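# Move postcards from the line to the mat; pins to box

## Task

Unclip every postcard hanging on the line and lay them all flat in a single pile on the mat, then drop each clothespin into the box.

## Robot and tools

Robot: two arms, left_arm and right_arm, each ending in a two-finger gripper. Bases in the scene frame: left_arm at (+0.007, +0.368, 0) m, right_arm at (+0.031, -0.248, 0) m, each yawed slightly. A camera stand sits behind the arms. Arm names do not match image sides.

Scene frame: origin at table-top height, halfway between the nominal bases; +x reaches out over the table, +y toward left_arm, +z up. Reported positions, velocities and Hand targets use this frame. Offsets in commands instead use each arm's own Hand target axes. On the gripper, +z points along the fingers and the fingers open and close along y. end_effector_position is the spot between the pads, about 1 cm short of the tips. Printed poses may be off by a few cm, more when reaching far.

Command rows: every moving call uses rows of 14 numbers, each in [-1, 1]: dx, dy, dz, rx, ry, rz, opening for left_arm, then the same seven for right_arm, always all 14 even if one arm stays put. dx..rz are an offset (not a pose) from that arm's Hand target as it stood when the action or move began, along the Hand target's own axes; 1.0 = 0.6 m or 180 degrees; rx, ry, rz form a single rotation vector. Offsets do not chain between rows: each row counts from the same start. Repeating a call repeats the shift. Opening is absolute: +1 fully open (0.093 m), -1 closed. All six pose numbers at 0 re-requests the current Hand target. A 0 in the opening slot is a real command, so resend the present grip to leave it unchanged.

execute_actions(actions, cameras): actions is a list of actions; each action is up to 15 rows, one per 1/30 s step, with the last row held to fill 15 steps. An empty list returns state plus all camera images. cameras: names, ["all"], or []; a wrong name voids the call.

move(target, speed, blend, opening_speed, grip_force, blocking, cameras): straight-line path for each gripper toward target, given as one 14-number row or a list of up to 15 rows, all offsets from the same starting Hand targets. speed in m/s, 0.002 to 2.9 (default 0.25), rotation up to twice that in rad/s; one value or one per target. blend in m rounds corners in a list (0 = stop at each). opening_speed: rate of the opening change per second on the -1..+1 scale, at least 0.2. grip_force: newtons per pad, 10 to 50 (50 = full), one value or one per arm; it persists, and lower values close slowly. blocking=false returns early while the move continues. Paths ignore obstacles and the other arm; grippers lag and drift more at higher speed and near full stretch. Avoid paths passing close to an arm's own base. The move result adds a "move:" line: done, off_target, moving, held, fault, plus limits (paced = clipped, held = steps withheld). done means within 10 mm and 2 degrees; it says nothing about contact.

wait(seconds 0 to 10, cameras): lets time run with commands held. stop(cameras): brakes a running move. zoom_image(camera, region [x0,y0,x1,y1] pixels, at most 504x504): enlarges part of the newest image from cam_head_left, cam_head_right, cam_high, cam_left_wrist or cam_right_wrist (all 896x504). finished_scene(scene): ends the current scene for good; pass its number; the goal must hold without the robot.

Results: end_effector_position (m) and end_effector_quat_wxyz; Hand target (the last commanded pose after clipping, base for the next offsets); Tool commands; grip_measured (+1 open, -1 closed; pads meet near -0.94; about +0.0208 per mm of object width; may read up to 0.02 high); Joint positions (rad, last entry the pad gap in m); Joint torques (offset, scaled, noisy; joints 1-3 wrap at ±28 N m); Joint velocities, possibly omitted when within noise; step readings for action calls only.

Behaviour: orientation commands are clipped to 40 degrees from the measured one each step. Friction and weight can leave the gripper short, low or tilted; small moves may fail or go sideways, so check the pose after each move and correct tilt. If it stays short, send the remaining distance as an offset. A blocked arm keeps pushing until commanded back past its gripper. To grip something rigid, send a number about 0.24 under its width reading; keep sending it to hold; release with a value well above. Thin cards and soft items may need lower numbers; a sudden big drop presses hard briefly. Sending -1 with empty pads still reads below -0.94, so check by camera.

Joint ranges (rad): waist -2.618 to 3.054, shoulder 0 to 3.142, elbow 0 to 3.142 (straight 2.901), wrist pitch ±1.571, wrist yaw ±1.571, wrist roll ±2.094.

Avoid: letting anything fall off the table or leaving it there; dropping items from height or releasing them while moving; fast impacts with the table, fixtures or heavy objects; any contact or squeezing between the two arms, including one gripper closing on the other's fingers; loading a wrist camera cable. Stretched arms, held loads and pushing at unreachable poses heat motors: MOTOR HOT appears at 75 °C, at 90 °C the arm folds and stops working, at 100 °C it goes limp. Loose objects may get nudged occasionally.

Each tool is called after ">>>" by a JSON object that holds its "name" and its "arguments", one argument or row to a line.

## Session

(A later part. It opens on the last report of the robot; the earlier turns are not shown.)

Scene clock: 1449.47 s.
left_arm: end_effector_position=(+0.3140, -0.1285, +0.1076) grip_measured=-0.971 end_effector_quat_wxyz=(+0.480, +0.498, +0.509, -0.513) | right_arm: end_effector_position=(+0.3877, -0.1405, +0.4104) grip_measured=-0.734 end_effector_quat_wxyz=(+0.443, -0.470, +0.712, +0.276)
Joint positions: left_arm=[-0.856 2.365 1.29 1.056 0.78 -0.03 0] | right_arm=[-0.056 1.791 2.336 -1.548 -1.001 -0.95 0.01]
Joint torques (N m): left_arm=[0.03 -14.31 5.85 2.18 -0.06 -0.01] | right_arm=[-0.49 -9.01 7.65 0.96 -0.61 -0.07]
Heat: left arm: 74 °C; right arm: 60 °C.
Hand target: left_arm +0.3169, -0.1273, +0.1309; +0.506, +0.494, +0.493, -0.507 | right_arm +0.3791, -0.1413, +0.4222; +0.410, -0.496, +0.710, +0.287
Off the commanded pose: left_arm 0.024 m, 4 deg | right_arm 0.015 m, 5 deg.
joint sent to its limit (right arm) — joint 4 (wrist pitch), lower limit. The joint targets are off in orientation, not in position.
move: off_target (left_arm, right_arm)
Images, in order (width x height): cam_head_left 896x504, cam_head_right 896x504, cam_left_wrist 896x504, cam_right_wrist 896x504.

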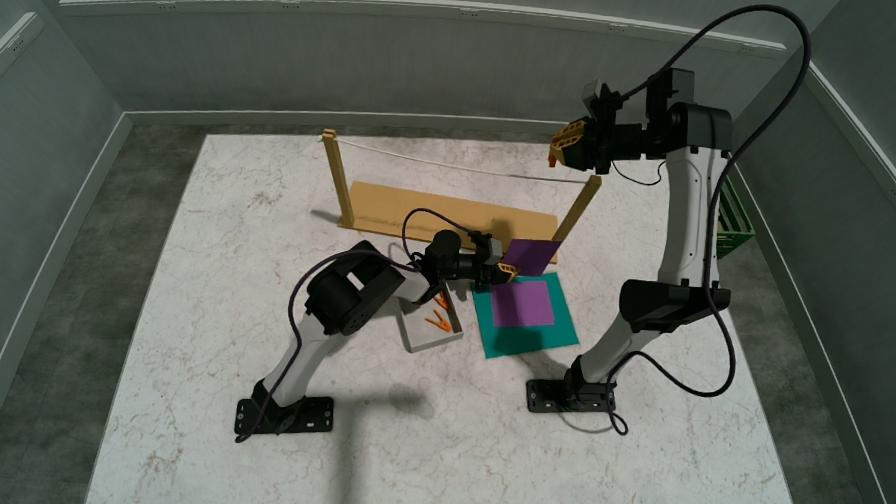

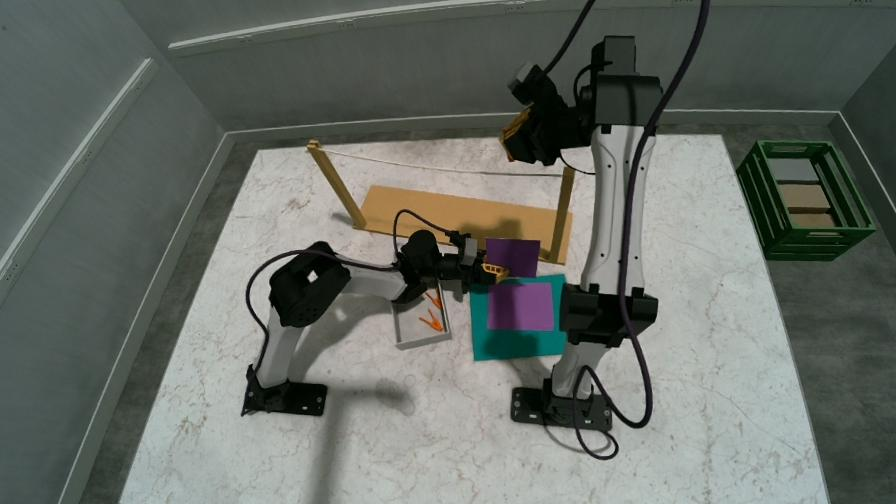

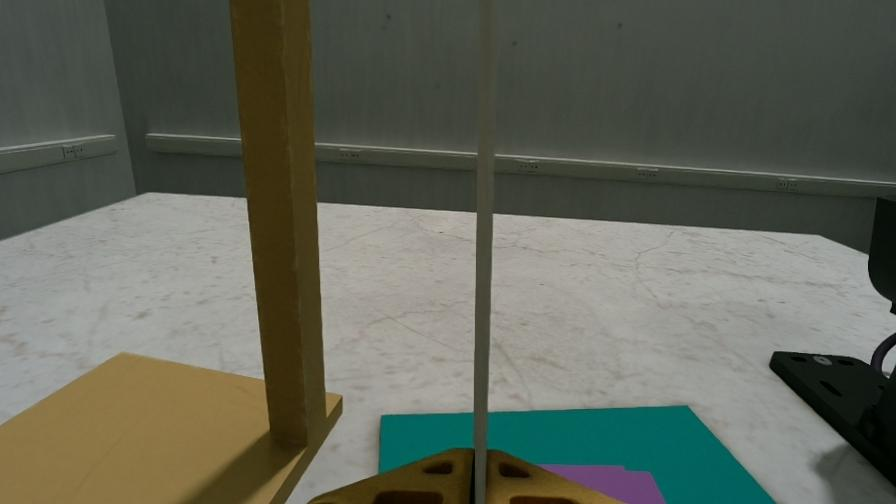

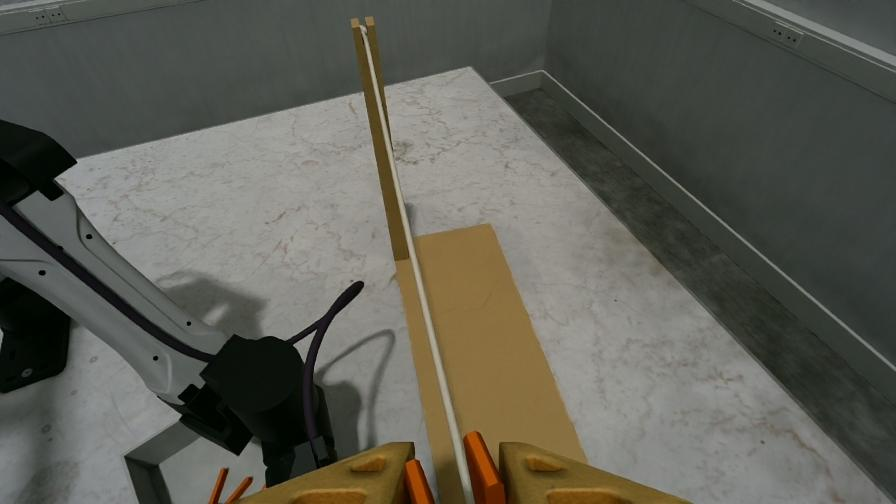

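>>> {"name": "move", "arguments": {
  "target": [
    [-0.06,-0.03,-0.03,0,0,0,-1,0,0,0,0,0,0,-1],
    [-0.06,-0.17,-0.528,0,0,0,-1,0,0,0,0,0,0,-1]
  ],
  "speed": 0.2,
  "blend": [0.02,0],
  "cameras": ["cam_head_right","cam_left_wrist"]
}}

Scene clock: 1460.80 s.
left_arm: end_effector_position=(+0.2191, +0.1892, +0.1528) grip_measured=-0.971 end_effector_quat_wxyz=(+0.489, +0.483, +0.515, -0.512) | right_arm: end_effector_position=(+0.3877, -0.1405, +0.4104) grip_measured=-0.734 end_effector_quat_wxyz=(+0.443, -0.470, +0.712, +0.276)
Joint positions: left_arm=[-0.092 1.612 0.235 1.431 1.514 -0.109 0] | right_arm=[-0.056 1.791 2.336 -1.548 -1.001 -0.95 0.01]
Joint torques (N m): left_arm=[0.34 -4.74 3.93 1.92 0.19 -0.18] | right_arm=[-0.47 -8.99 7.66 0.96 -0.61 -0.07]
Heat: left arm: 73 °C; right arm: 59 °C.
Hand target: left_arm +0.2155, +0.1905, +0.1589; +0.506, +0.494, +0.493, -0.507 | right_arm +0.3791, -0.1413, +0.4222; +0.410, -0.496, +0.710, +0.287
Off the commanded pose: left_arm 0.007 m, 3 deg | right_arm 0.015 m, 5 deg.
joint sent to its limit (right arm) — joint 4 (wrist pitch), lower limit. The joint targets are off in orientation, not in position.
move: off_target (left_arm, right_arm)
Images, in order (width x height): cam_head_right 896x504, cam_left_wrist 896x504.

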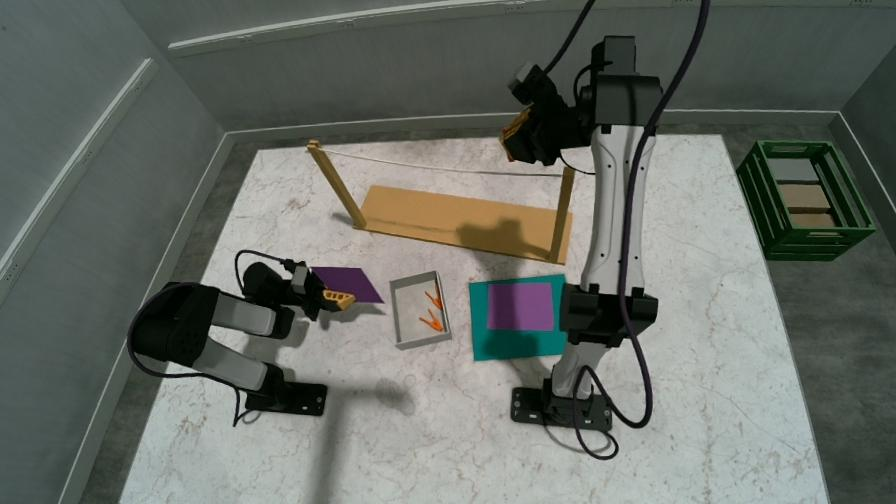

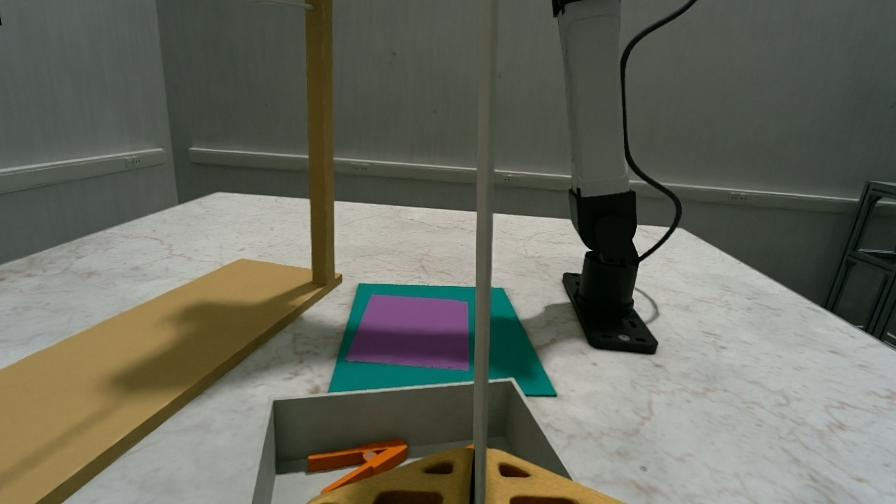

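>>> {"name": "move", "arguments": {
  "target": [0,0,0,0,0,0,-1,0.212,0.2683,0.4728,0.2028,0.2895,0.35,-1],
  "speed": 0.25,
  "cameras": ["cam_head_right","cam_head_left","cam_right_wrist"]
}}

Scene clock: 1467.70 s.
left_arm: end_effector_position=(+0.2191, +0.1892, +0.1528) grip_measured=-0.971 end_effector_quat_wxyz=(+0.489, +0.483, +0.515, -0.512) | right_arm: end_effector_position=(+0.2915, +0.0819, +0.1726) grip_measured=-0.734 end_effector_quat_wxyz=(+0.031, -0.005, +0.999, +0.031)
Joint positions: left_arm=[-0.092 1.612 0.235 1.431 1.514 -0.109 0] | right_arm=[0.947 2.123 2.189 -1.549 0.01 0.894 0.01]
Joint velocities: left_arm=[within noise] | right_arm=[0.007 -0.007 -0.051 0.022 -0.066 0.022 -0.001]
Joint torques (N m): left_arm=[0.36 -4.82 3.99 1.9 0.21 -0.12] | right_arm=[0.31 -9.32 9.17 0.29 -0.05 -0.03]
Heat: left arm: 70 °C; right arm: 60 °C.
Hand target: left_arm +0.2155, +0.1905, +0.1589; +0.506, +0.494, +0.493, -0.507 | right_arm +0.2904, +0.0856, +0.1708; +0.000, +0.000, +1.000, +0.000
Off the commanded pose: left_arm 0.007 m, 3 deg | right_arm 0.004 m, 5 deg.
joint sent to its limit (right arm) — joint 4 (wrist pitch), lower limit. The joint targets are off in orientation, not in position.
move: off_target (left_arm, right_arm)
Images, in order (width x height): cam_head_left 896x504, cam_head_right 896x504, cam_right_wrist 896x504.

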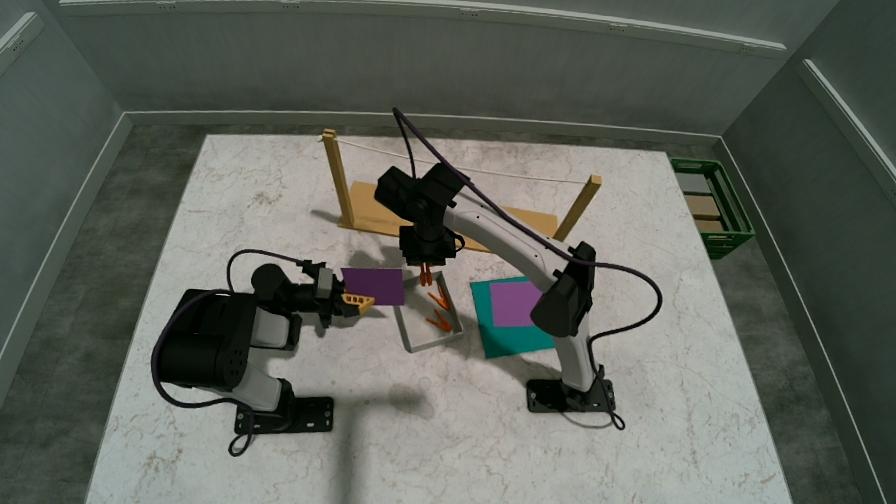

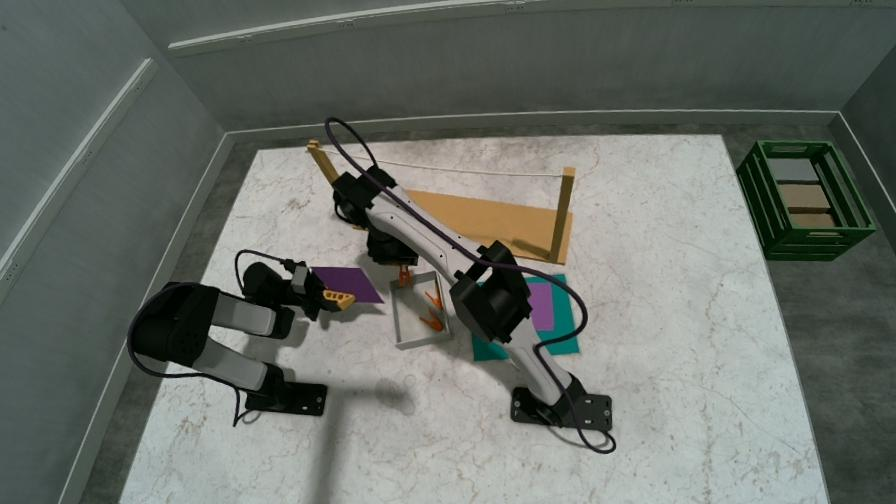

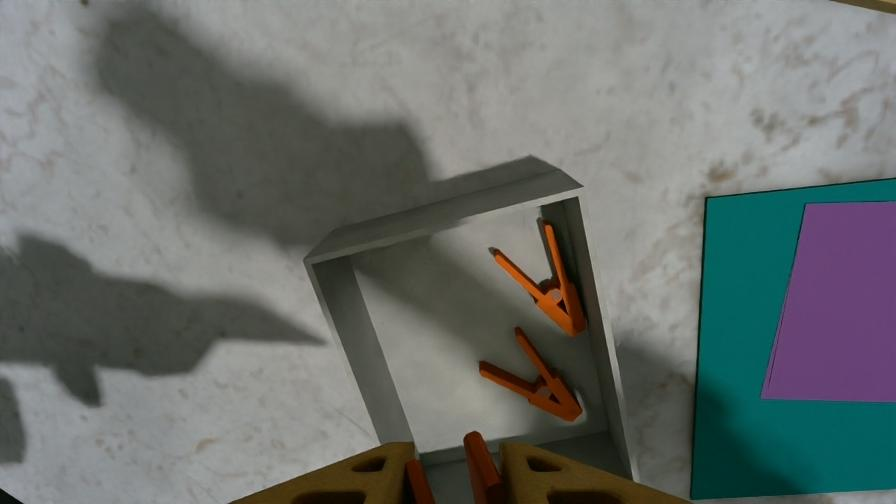

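>>> {"name": "move", "arguments": {
  "target": [0,0,0,0,0,0,-1,0.02,0,0.19,0,0,0,-1],
  "speed": 0.15,
  "cameras": ["cam_head_right","cam_head_left","cam_right_wrist"]
}}

Scene clock: 1474.47 s.
left_arm: end_effector_position=(+0.2191, +0.1892, +0.1528) grip_measured=-0.971 end_effector_quat_wxyz=(+0.489, +0.483, +0.515, -0.512) | right_arm: end_effector_position=(+0.2811, +0.0827, +0.0667) grip_measured=-0.734 end_effector_quat_wxyz=(+0.007, -0.003, +1.000, +0.003)
Joint positions: left_arm=[-0.092 1.612 0.235 1.431 1.514 -0.109 0] | right_arm=[0.967 2.132 1.781 -1.206 0.007 0.918 0.01]
Joint torques (N m): left_arm=[0.36 -4.82 3.93 1.9 0.21 -0.12] | right_arm=[0.53 -9.33 6.75 0.4 -0.04 -0.02]
Heat: left arm: 67 °C; right arm: 59 °C.
Hand target: left_arm +0.2155, +0.1905, +0.1589; +0.506, +0.494, +0.493, -0.507 | right_arm +0.2785, +0.0857, +0.0567; +0.000, +0.000, +1.000, +0.000
Off the commanded pose: left_arm 0.007 m, 3 deg | right_arm 0.011 m, 1 deg.
move: off_target (left_arm, right_arm)
Images, in order (width x height): cam_head_left 896x504, cam_head_right 896x504, cam_right_wrist 896x504.

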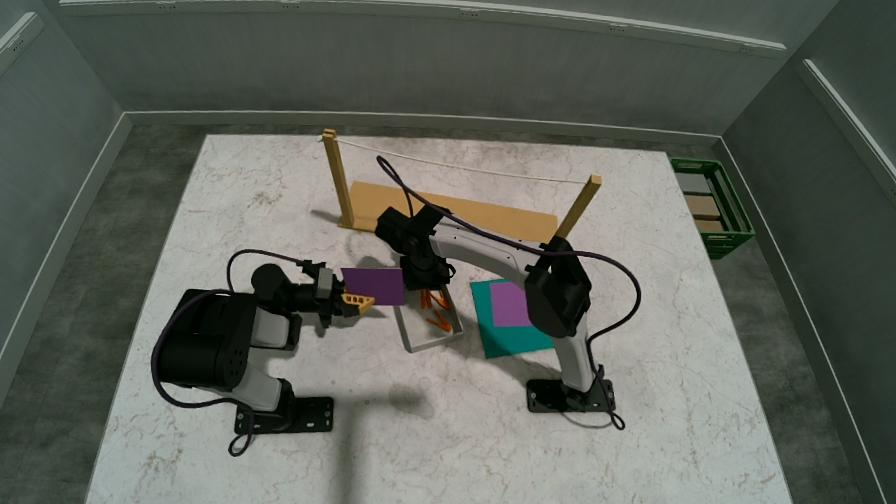

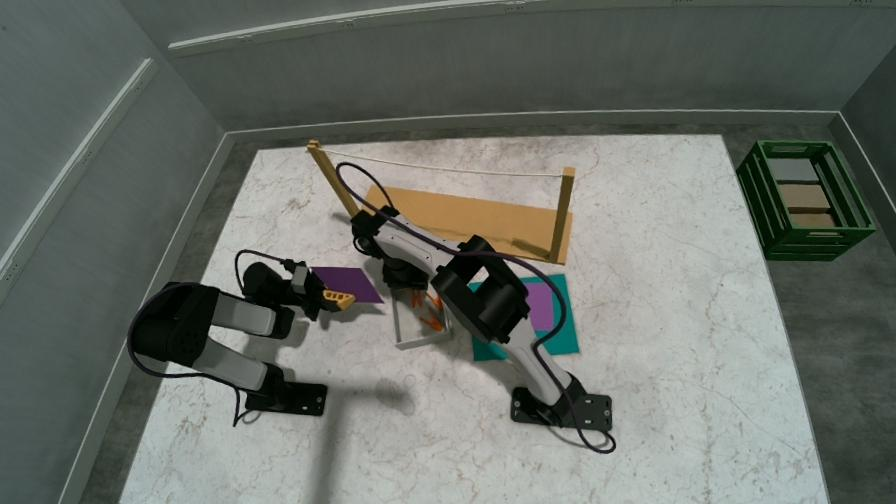

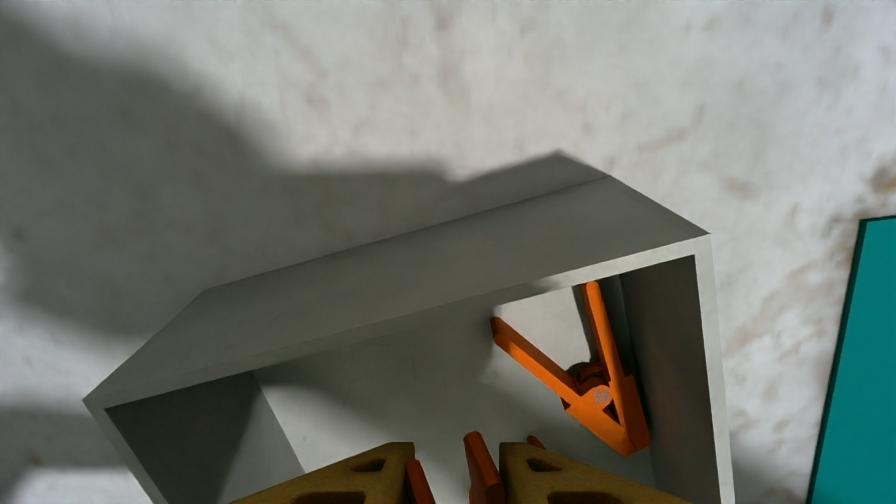

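>>> {"name": "move", "arguments": {
  "target": [0,0,0,0,0,0,-1,0,0,0.045,0,0,0,-1],
  "speed": 0.1,
  "cameras": ["cam_right_wrist"]
}}

Scene clock: 1477.17 s.
left_arm: end_effector_position=(+0.2191, +0.1892, +0.1528) grip_measured=-0.971 end_effector_quat_wxyz=(+0.489, +0.483, +0.515, -0.512) | right_arm: end_effector_position=(+0.2816, +0.0834, +0.0402) grip_measured=-0.734 end_effector_quat_wxyz=(+0.007, -0.003, +1.000, +0.004)
Joint positions: left_arm=[-0.092 1.612 0.235 1.431 1.514 -0.109 0] | right_arm=[0.967 2.152 1.706 -1.109 0.007 0.918 0.01]
Joint torques (N m): left_arm=[0.35 -4.83 3.95 1.9 0.2 -0.12] | right_arm=[0.53 -9.33 6.58 0.4 -0.05 -0.01]
Heat: left arm: 66 °C; right arm: 59 °C.
Hand target: left_arm +0.2155, +0.1905, +0.1589; +0.506, +0.494, +0.493, -0.507 | right_arm +0.2785, +0.0857, +0.0297; +0.000, +0.000, +1.000, +0.000
Off the commanded pose: left_arm 0.007 m, 3 deg | right_arm 0.011 m, 1 deg.
move: off_target (left_arm, right_arm)
Images, in order (width x height): cam_right_wrist 896x504.

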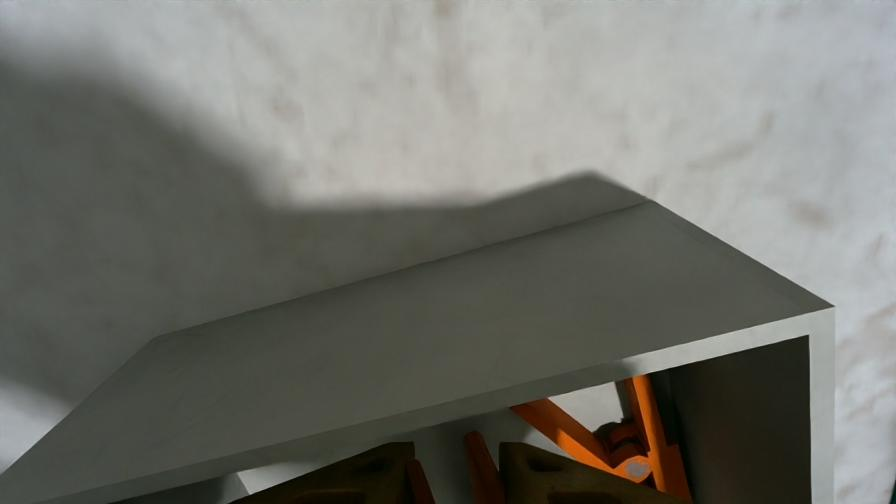

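>>> {"name": "move", "arguments": {
  "target": [
    [0,0,0,0,0,0,-1,0,0,0.015,0,0,0,-1],
    [0,0,0,0,0,0,-1,0,0,0.015,0,0,0,-0.2]
  ],
  "speed": 0.1,
  "opening_speed": 0.8,
  "cameras": ["cam_right_wrist"]
}}

Scene clock: 1480.83 s.
left_arm: end_effector_position=(+0.2191, +0.1892, +0.1528) grip_measured=-0.971 end_effector_quat_wxyz=(+0.489, +0.483, +0.515, -0.512) | right_arm: end_effector_position=(+0.2824, +0.0847, +0.0338) grip_measured=-0.202 end_effector_quat_wxyz=(+0.009, -0.003, +1.000, +0.007)
Joint positions: left_arm=[-0.092 1.612 0.235 1.431 1.514 -0.109 0] | right_arm=[0.967 2.156 1.686 -1.078 0.006 0.919 0.036]
Joint torques (N m): left_arm=[0.34 -4.85 3.96 1.9 0.22 -0.11] | right_arm=[0.53 -8.96 6.3 0.41 -0.02 -0.03]
Heat: left arm: 65 °C; right arm: 59 °C.
Hand target: left_arm +0.2155, +0.1905, +0.1589; +0.506, +0.494, +0.493, -0.507 | right_arm +0.2785, +0.0857, +0.0206; +0.000, +0.000, +1.000, +0.000
Off the commanded pose: left_arm 0.007 m, 3 deg | right_arm 0.014 m, 1 deg.
move: off_target (left_arm, right_arm); target 2's new opening was sent with right_arm's hand 0.014 m and 1 deg from that target
Images, in order (width x height): cam_right_wrist 896x504.

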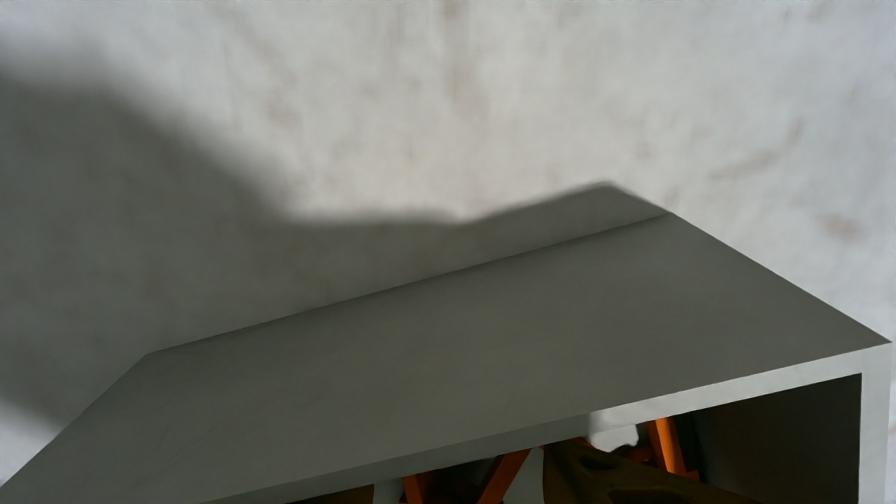

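>>> {"name": "move", "arguments": {
  "target": [0,0,0,0,0,0,-1, 0,0,-0.30,0,0,0,-0.2],
  "speed": 0.15,
  "cameras": ["cam_head_right","cam_right_wrist","cam_head_left"]
}}

Scene clock: 1494.90 s.
left_arm: end_effector_position=(+0.2191, +0.1892, +0.1528) grip_measured=-0.971 end_effector_quat_wxyz=(+0.489, +0.483, +0.515, -0.512) | right_arm: end_effector_position=(+0.2827, +0.0851, +0.1863) grip_measured=-0.202 end_effector_quat_wxyz=(+0.039, -0.003, +0.998, +0.046)
Joint positions: left_arm=[-0.092 1.612 0.235 1.431 1.514 -0.109 0] | right_arm=[0.967 2.086 2.185 -1.548 0.006 0.919 0.036]
Joint torques (N m): left_arm=[0.36 -4.83 3.96 1.9 0.21 -0.12] | right_arm=[0.53 -12.85 8.55 0.33 -0.01 -0.04]
Heat: left arm: 60 °C; right arm: 59 °C.
Hand target: left_arm +0.2155, +0.1905, +0.1589; +0.506, +0.494, +0.493, -0.507 | right_arm +0.2784, +0.0856, +0.2007; +0.000, +0.000, +1.000, +0.000
Off the commanded pose: left_arm 0.007 m, 3 deg | right_arm 0.015 m, 7 deg.
joint sent to its limit (right arm) — joint 4 (wrist pitch), lower limit. The joint targets are off in orientation, not in position.
move: off_target (left_arm, right_arm)
Images, in order (width x height): cam_head_left 896x504, cam_head_right 896x504, cam_right_wrist 896x504.

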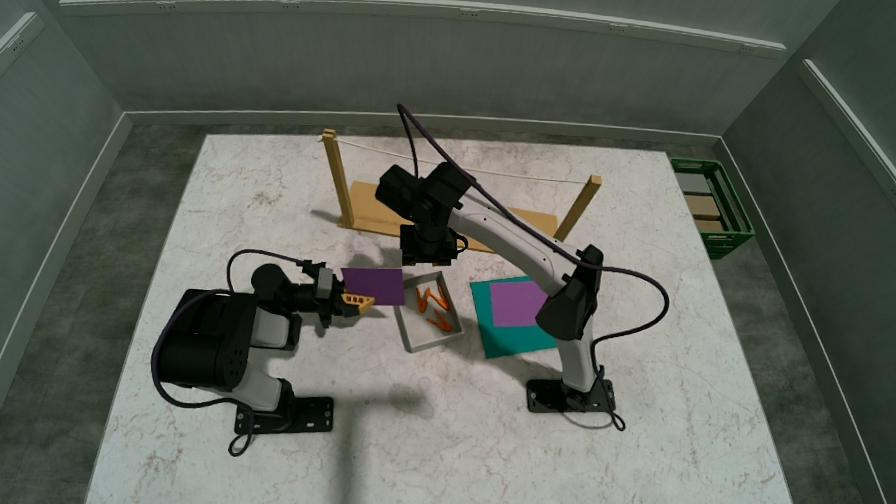

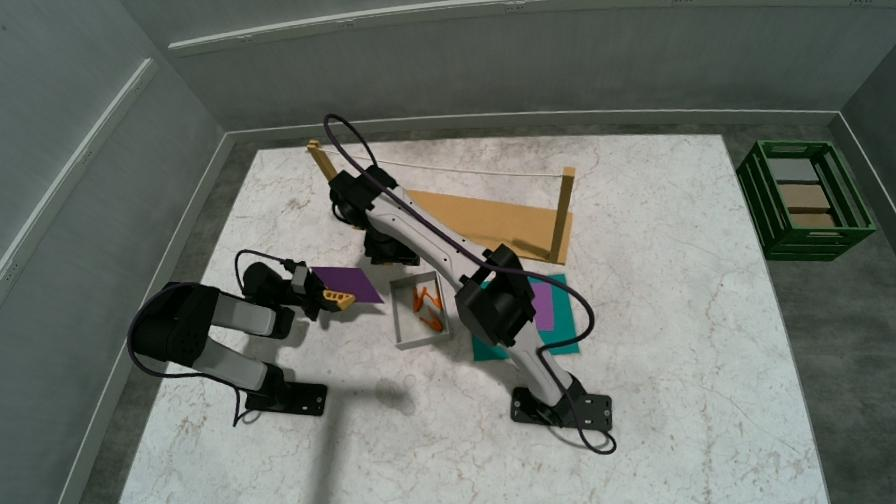

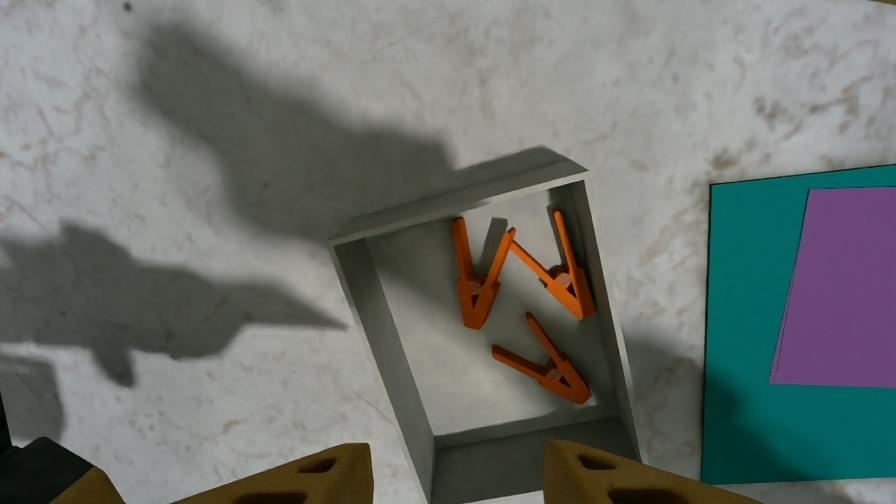

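>>> {"name": "move", "arguments": {
  "target": [0.030,0.035,0,0,0,0,-1, 0.064,-0.1427,0.018,-0.385,-0.385,-0.385,0.1],
  "speed": 0.25,
  "cameras": ["cam_head_right","cam_right_wrist","cam_head_left"]
}}

Scene clock: 1502.93 s.
left_arm: end_effector_position=(+0.2339, +0.1891, +0.1373) grip_measured=-0.971 end_effector_quat_wxyz=(+0.485, +0.482, +0.518, -0.514) | right_arm: end_effector_position=(+0.2402, +0.0017, +0.1950) grip_measured=+0.098 end_effector_quat_wxyz=(+0.506, -0.504, +0.493, +0.496)
Joint positions: left_arm=[-0.089 1.73 0.284 1.43 1.519 -0.049 0] | right_arm=[0.411 1.398 0.36 1.051 -1.203 -0.008 0.05]
Joint torques (N m): left_arm=[0.36 -3.37 5.33 1.83 0.25 0.1] | right_arm=[-0.46 -2.77 5.81 1.64 -0.1 -0.11]
Heat: left arm: 58 °C; right arm: 59 °C.
Hand target: left_arm +0.2365, +0.1900, +0.1409; +0.506, +0.494, +0.493, -0.507 | right_arm +0.2400, -0.0001, +0.1898; +0.500, -0.500, +0.499, +0.500
Off the commanded pose: left_arm 0.005 m, 4 deg | right_arm 0.005 m, 1 deg.
move: off_target (left_arm)
Images, in order (width x height): cam_head_left 896x504, cam_head_right 896x504, cam_right_wrist 896x504.

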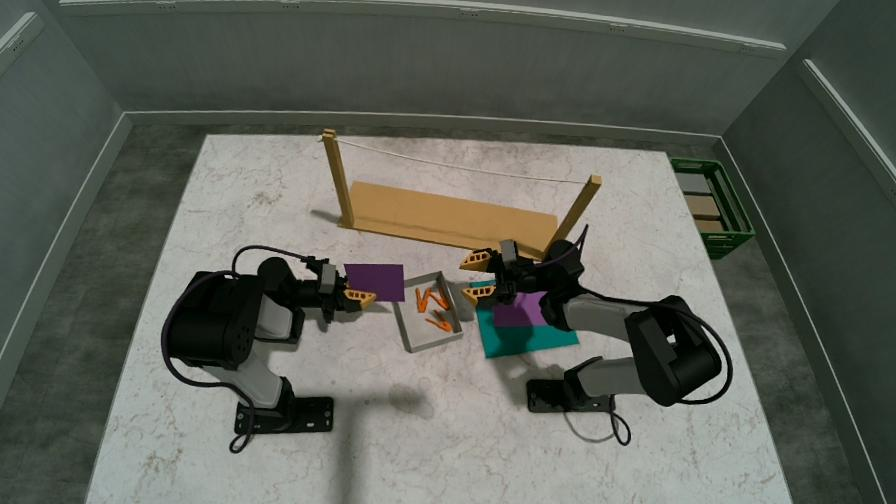

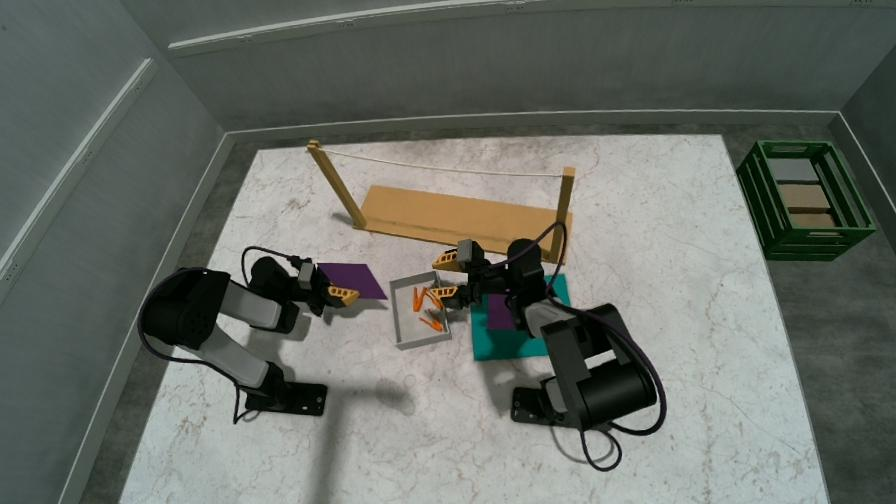

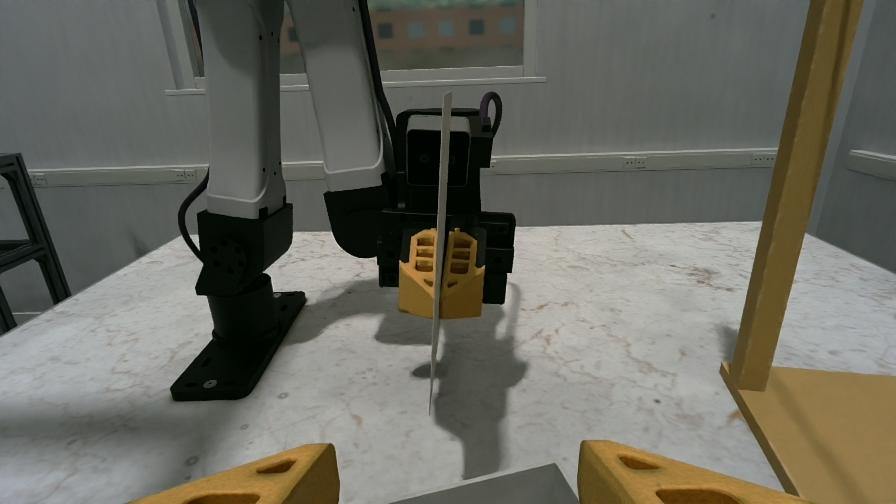

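>>> {"name": "move", "arguments": {
  "target": [
    [0,0,0,0,0,0,-1, 0.055,0.0117,0.12,0,0,0,0.1],
    [0,0,0,0,0,0,-1, 0.055,0.0117,0.175,0,0,0,0.1]
  ],
  "speed": [0.2,0.08],
  "blend": [0.01,0],
  "cameras": ["cam_head_right","cam_right_wrist","cam_left_wrist"]
}}

Scene clock: 1510.73 s.
left_arm: end_effector_position=(+0.2339, +0.1891, +0.1373) grip_measured=-0.971 end_effector_quat_wxyz=(+0.485, +0.482, +0.518, -0.514) | right_arm: end_effector_position=(+0.2294, +0.1007, +0.1555) grip_measured=+0.098 end_effector_quat_wxyz=(+0.497, -0.504, +0.500, +0.500)
Joint positions: left_arm=[-0.089 1.73 0.284 1.43 1.519 -0.049 0] | right_arm=[0.775 1.742 0.473 1.26 -0.846 -0.008 0.05]
Joint torques (N m): left_arm=[0.36 -3.41 5.31 1.84 0.25 0.12] | right_arm=[0.46 -4.81 7.35 1.85 0.07 -0.09]
Heat: left arm: 56 °C; right arm: 58 °C.
Hand target: left_arm +0.2365, +0.1900, +0.1409; +0.506, +0.494, +0.493, -0.507 | right_arm +0.2330, +0.1050, +0.1569; +0.500, -0.500, +0.499, +0.500
Off the commanded pose: left_arm 0.004 m, 4 deg | right_arm 0.006 m, 1 deg.
move: off_target (left_arm)
Images, in order (width x height): cam_head_right 896x504, cam_left_wrist 896x504, cam_right_wrist 896x504.

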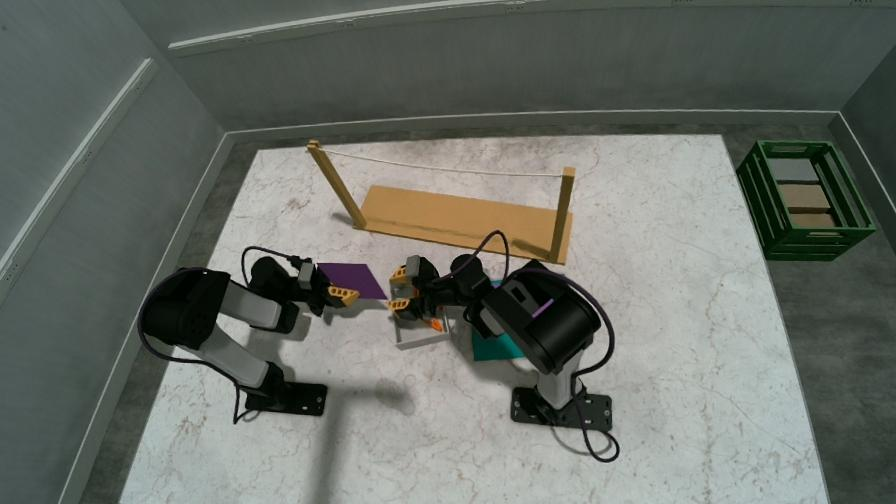

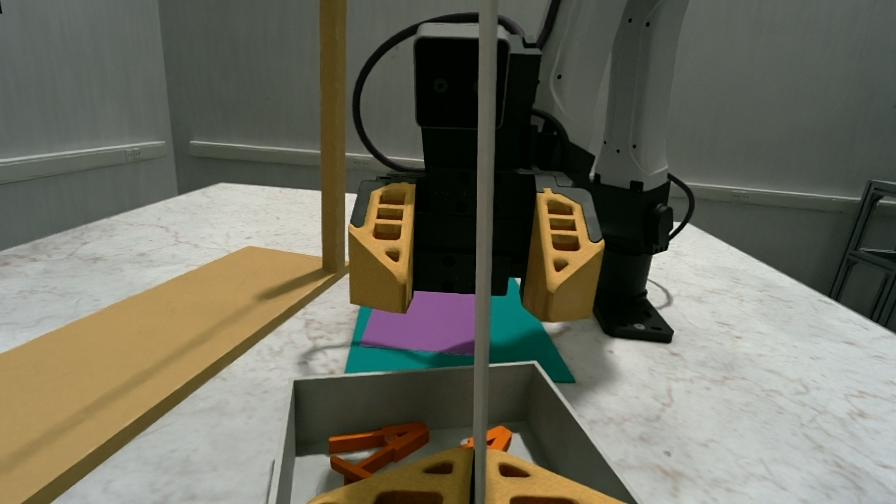

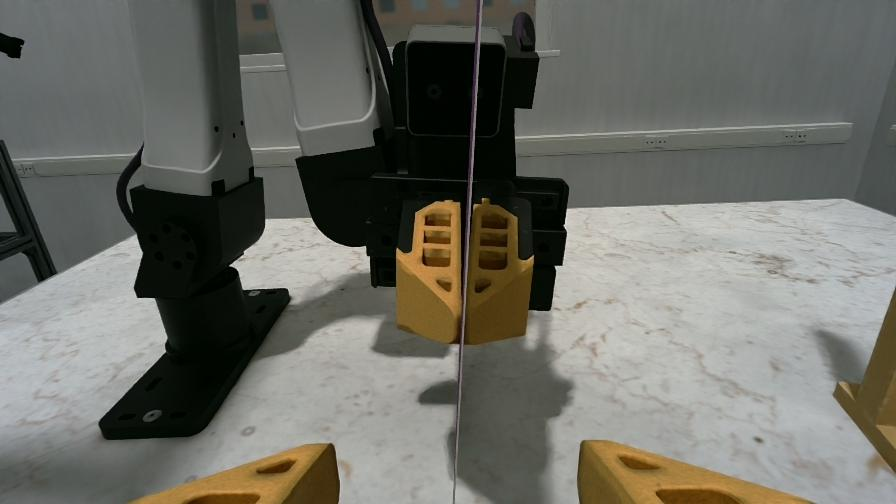

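>>> {"name": "move", "arguments": {
  "target": [0,0,0,0,0,0,-1, 0,0.004,0.0533,0,0,0,0.1],
  "speed": 0.05,
  "cameras": ["cam_head_right","cam_right_wrist","cam_left_wrist"]
}}

Scene clock: 1514.40 s.
left_arm: end_effector_position=(+0.2339, +0.1891, +0.1373) grip_measured=-0.971 end_effector_quat_wxyz=(+0.485, +0.482, +0.518, -0.514) | right_arm: end_effector_position=(+0.2272, +0.1321, +0.1609) grip_measured=+0.098 end_effector_quat_wxyz=(+0.506, -0.504, +0.491, +0.500)
Joint positions: left_arm=[-0.089 1.73 0.284 1.43 1.519 -0.049 0] | right_arm=[0.861 1.8 0.557 1.26 -0.76 -0.008 0.05]
Joint torques (N m): left_arm=[0.36 -3.41 5.33 1.83 0.24 0.11] | right_arm=[0.43 -5.37 7.62 1.65 0.08 -0.08]
Heat: left arm: 55 °C; right arm: 58 °C.
Hand target: left_arm +0.2365, +0.1900, +0.1409; +0.506, +0.494, +0.493, -0.507 | right_arm +0.2305, +0.1370, +0.1570; +0.500, -0.500, +0.499, +0.500
Off the commanded pose: left_arm 0.004 m, 4 deg | right_arm 0.007 m, 1 deg.
move: off_target (left_arm)
Images, in order (width x height): cam_head_right 896x504, cam_left_wrist 896x504, cam_right_wrist 896x504.

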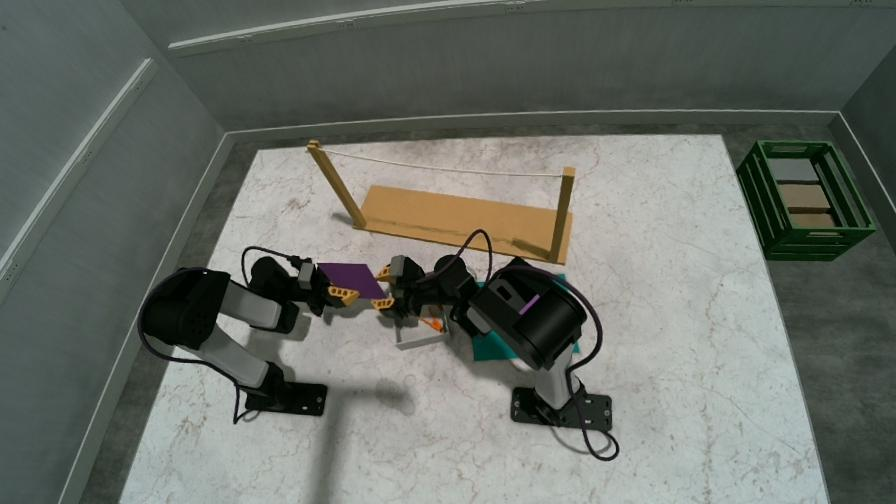

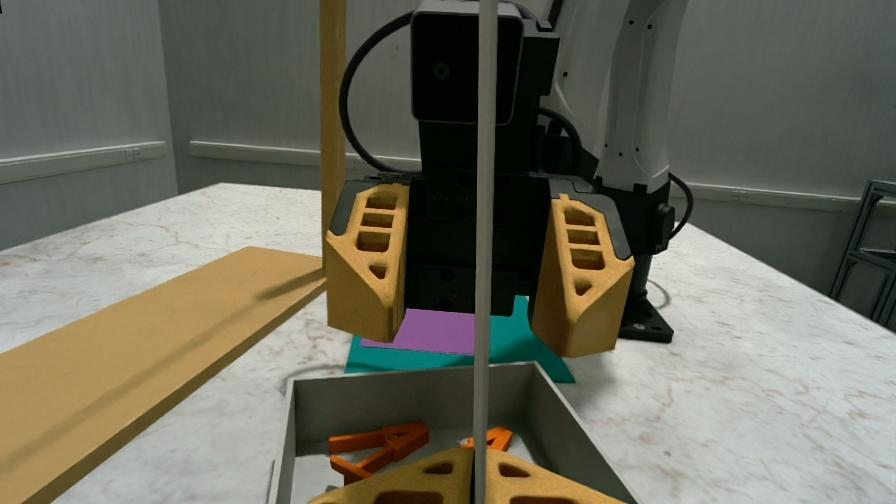

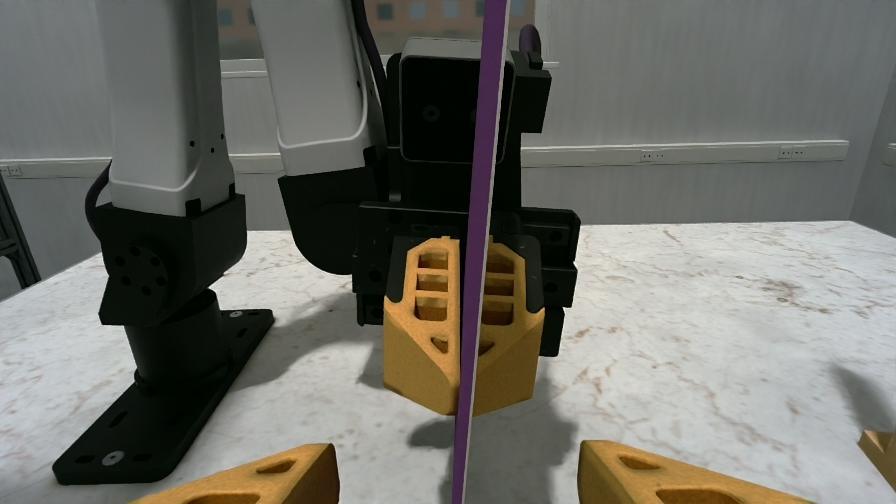

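>>> {"name": "move", "arguments": {
  "target": [
    [0,0,0,0,0,0,-1, 0.006,-0.002,0.016,0,0,0,0.1],
    [0,0,0,0,0,0,-1, 0.006,-0.002,0.016,0,0,0,-0.6],
    [0,0,0,0,0,0,-1, 0.006,-0.002,0.016,0,0,0,-1]
  ],
  "speed": 0.05,
  "cameras": ["cam_head_right","cam_right_wrist","cam_left_wrist"]
}}

Scene clock: 1519.77 s.
left_arm: end_effector_position=(+0.2358, +0.1894, +0.1382) grip_measured=-0.971 end_effector_quat_wxyz=(+0.494, +0.488, +0.512, -0.506) | right_arm: end_effector_position=(+0.2314, +0.1418, +0.1569) grip_measured=-0.988 end_effector_quat_wxyz=(+0.500, -0.494, +0.502, +0.504)
Joint positions: left_arm=[-0.087 1.73 0.288 1.434 1.515 -0.029 0] | right_arm=[0.878 1.837 0.589 1.259 -0.73 0.019 0]
Joint torques (N m): left_arm=[0.17 -3.26 5.01 1.86 0.29 -0.11] | right_arm=[0.61 -5.71 7.41 1.74 -0.02 -0.34]
Heat: left arm: 54 °C; right arm: 58 °C.
Hand target: left_arm +0.2365, +0.1900, +0.1409; +0.506, +0.494, +0.493, -0.507 | right_arm +0.2318, +0.1466, +0.1535; +0.500, -0.500, +0.499, +0.500
Off the commanded pose: left_arm 0.003 m, 3 deg | right_arm 0.006 m, 1 deg.
move: off_target (left_arm)
Images, in order (width x height): cam_head_right 896x504, cam_left_wrist 896x504, cam_right_wrist 896x504.

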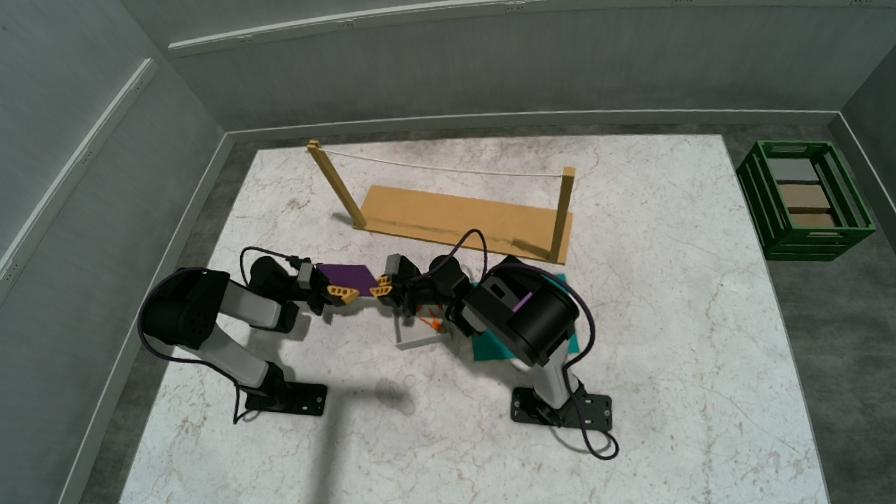

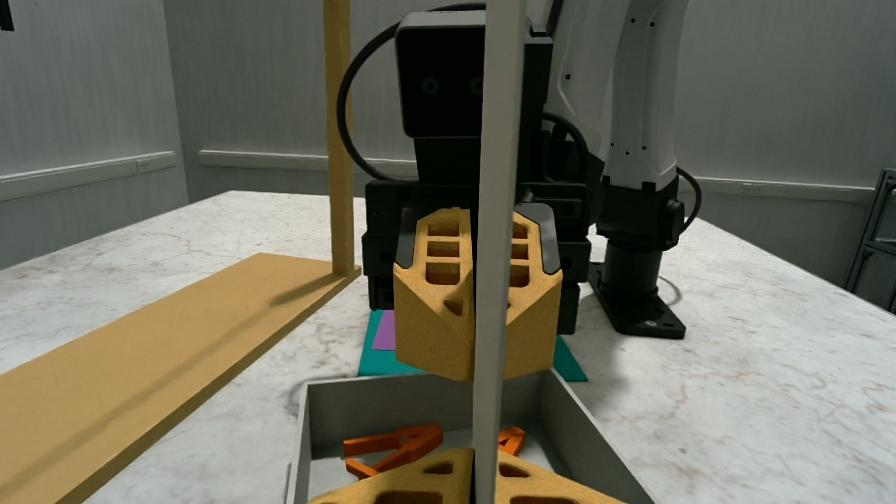

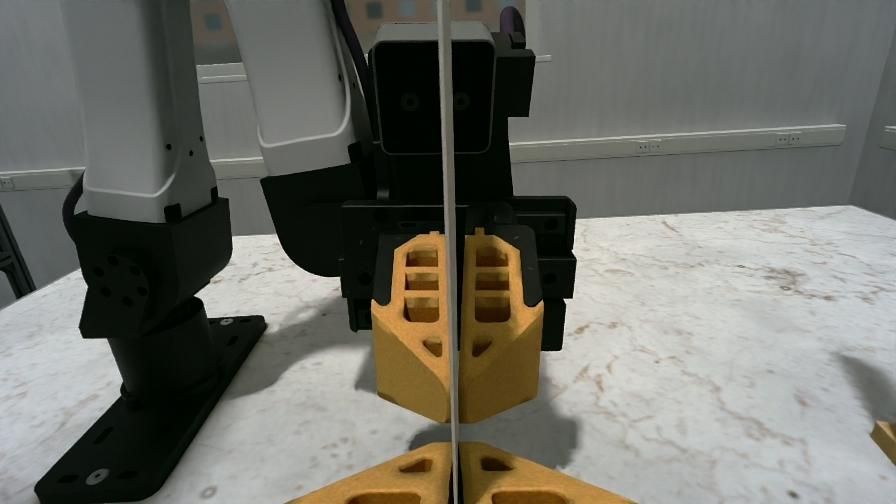

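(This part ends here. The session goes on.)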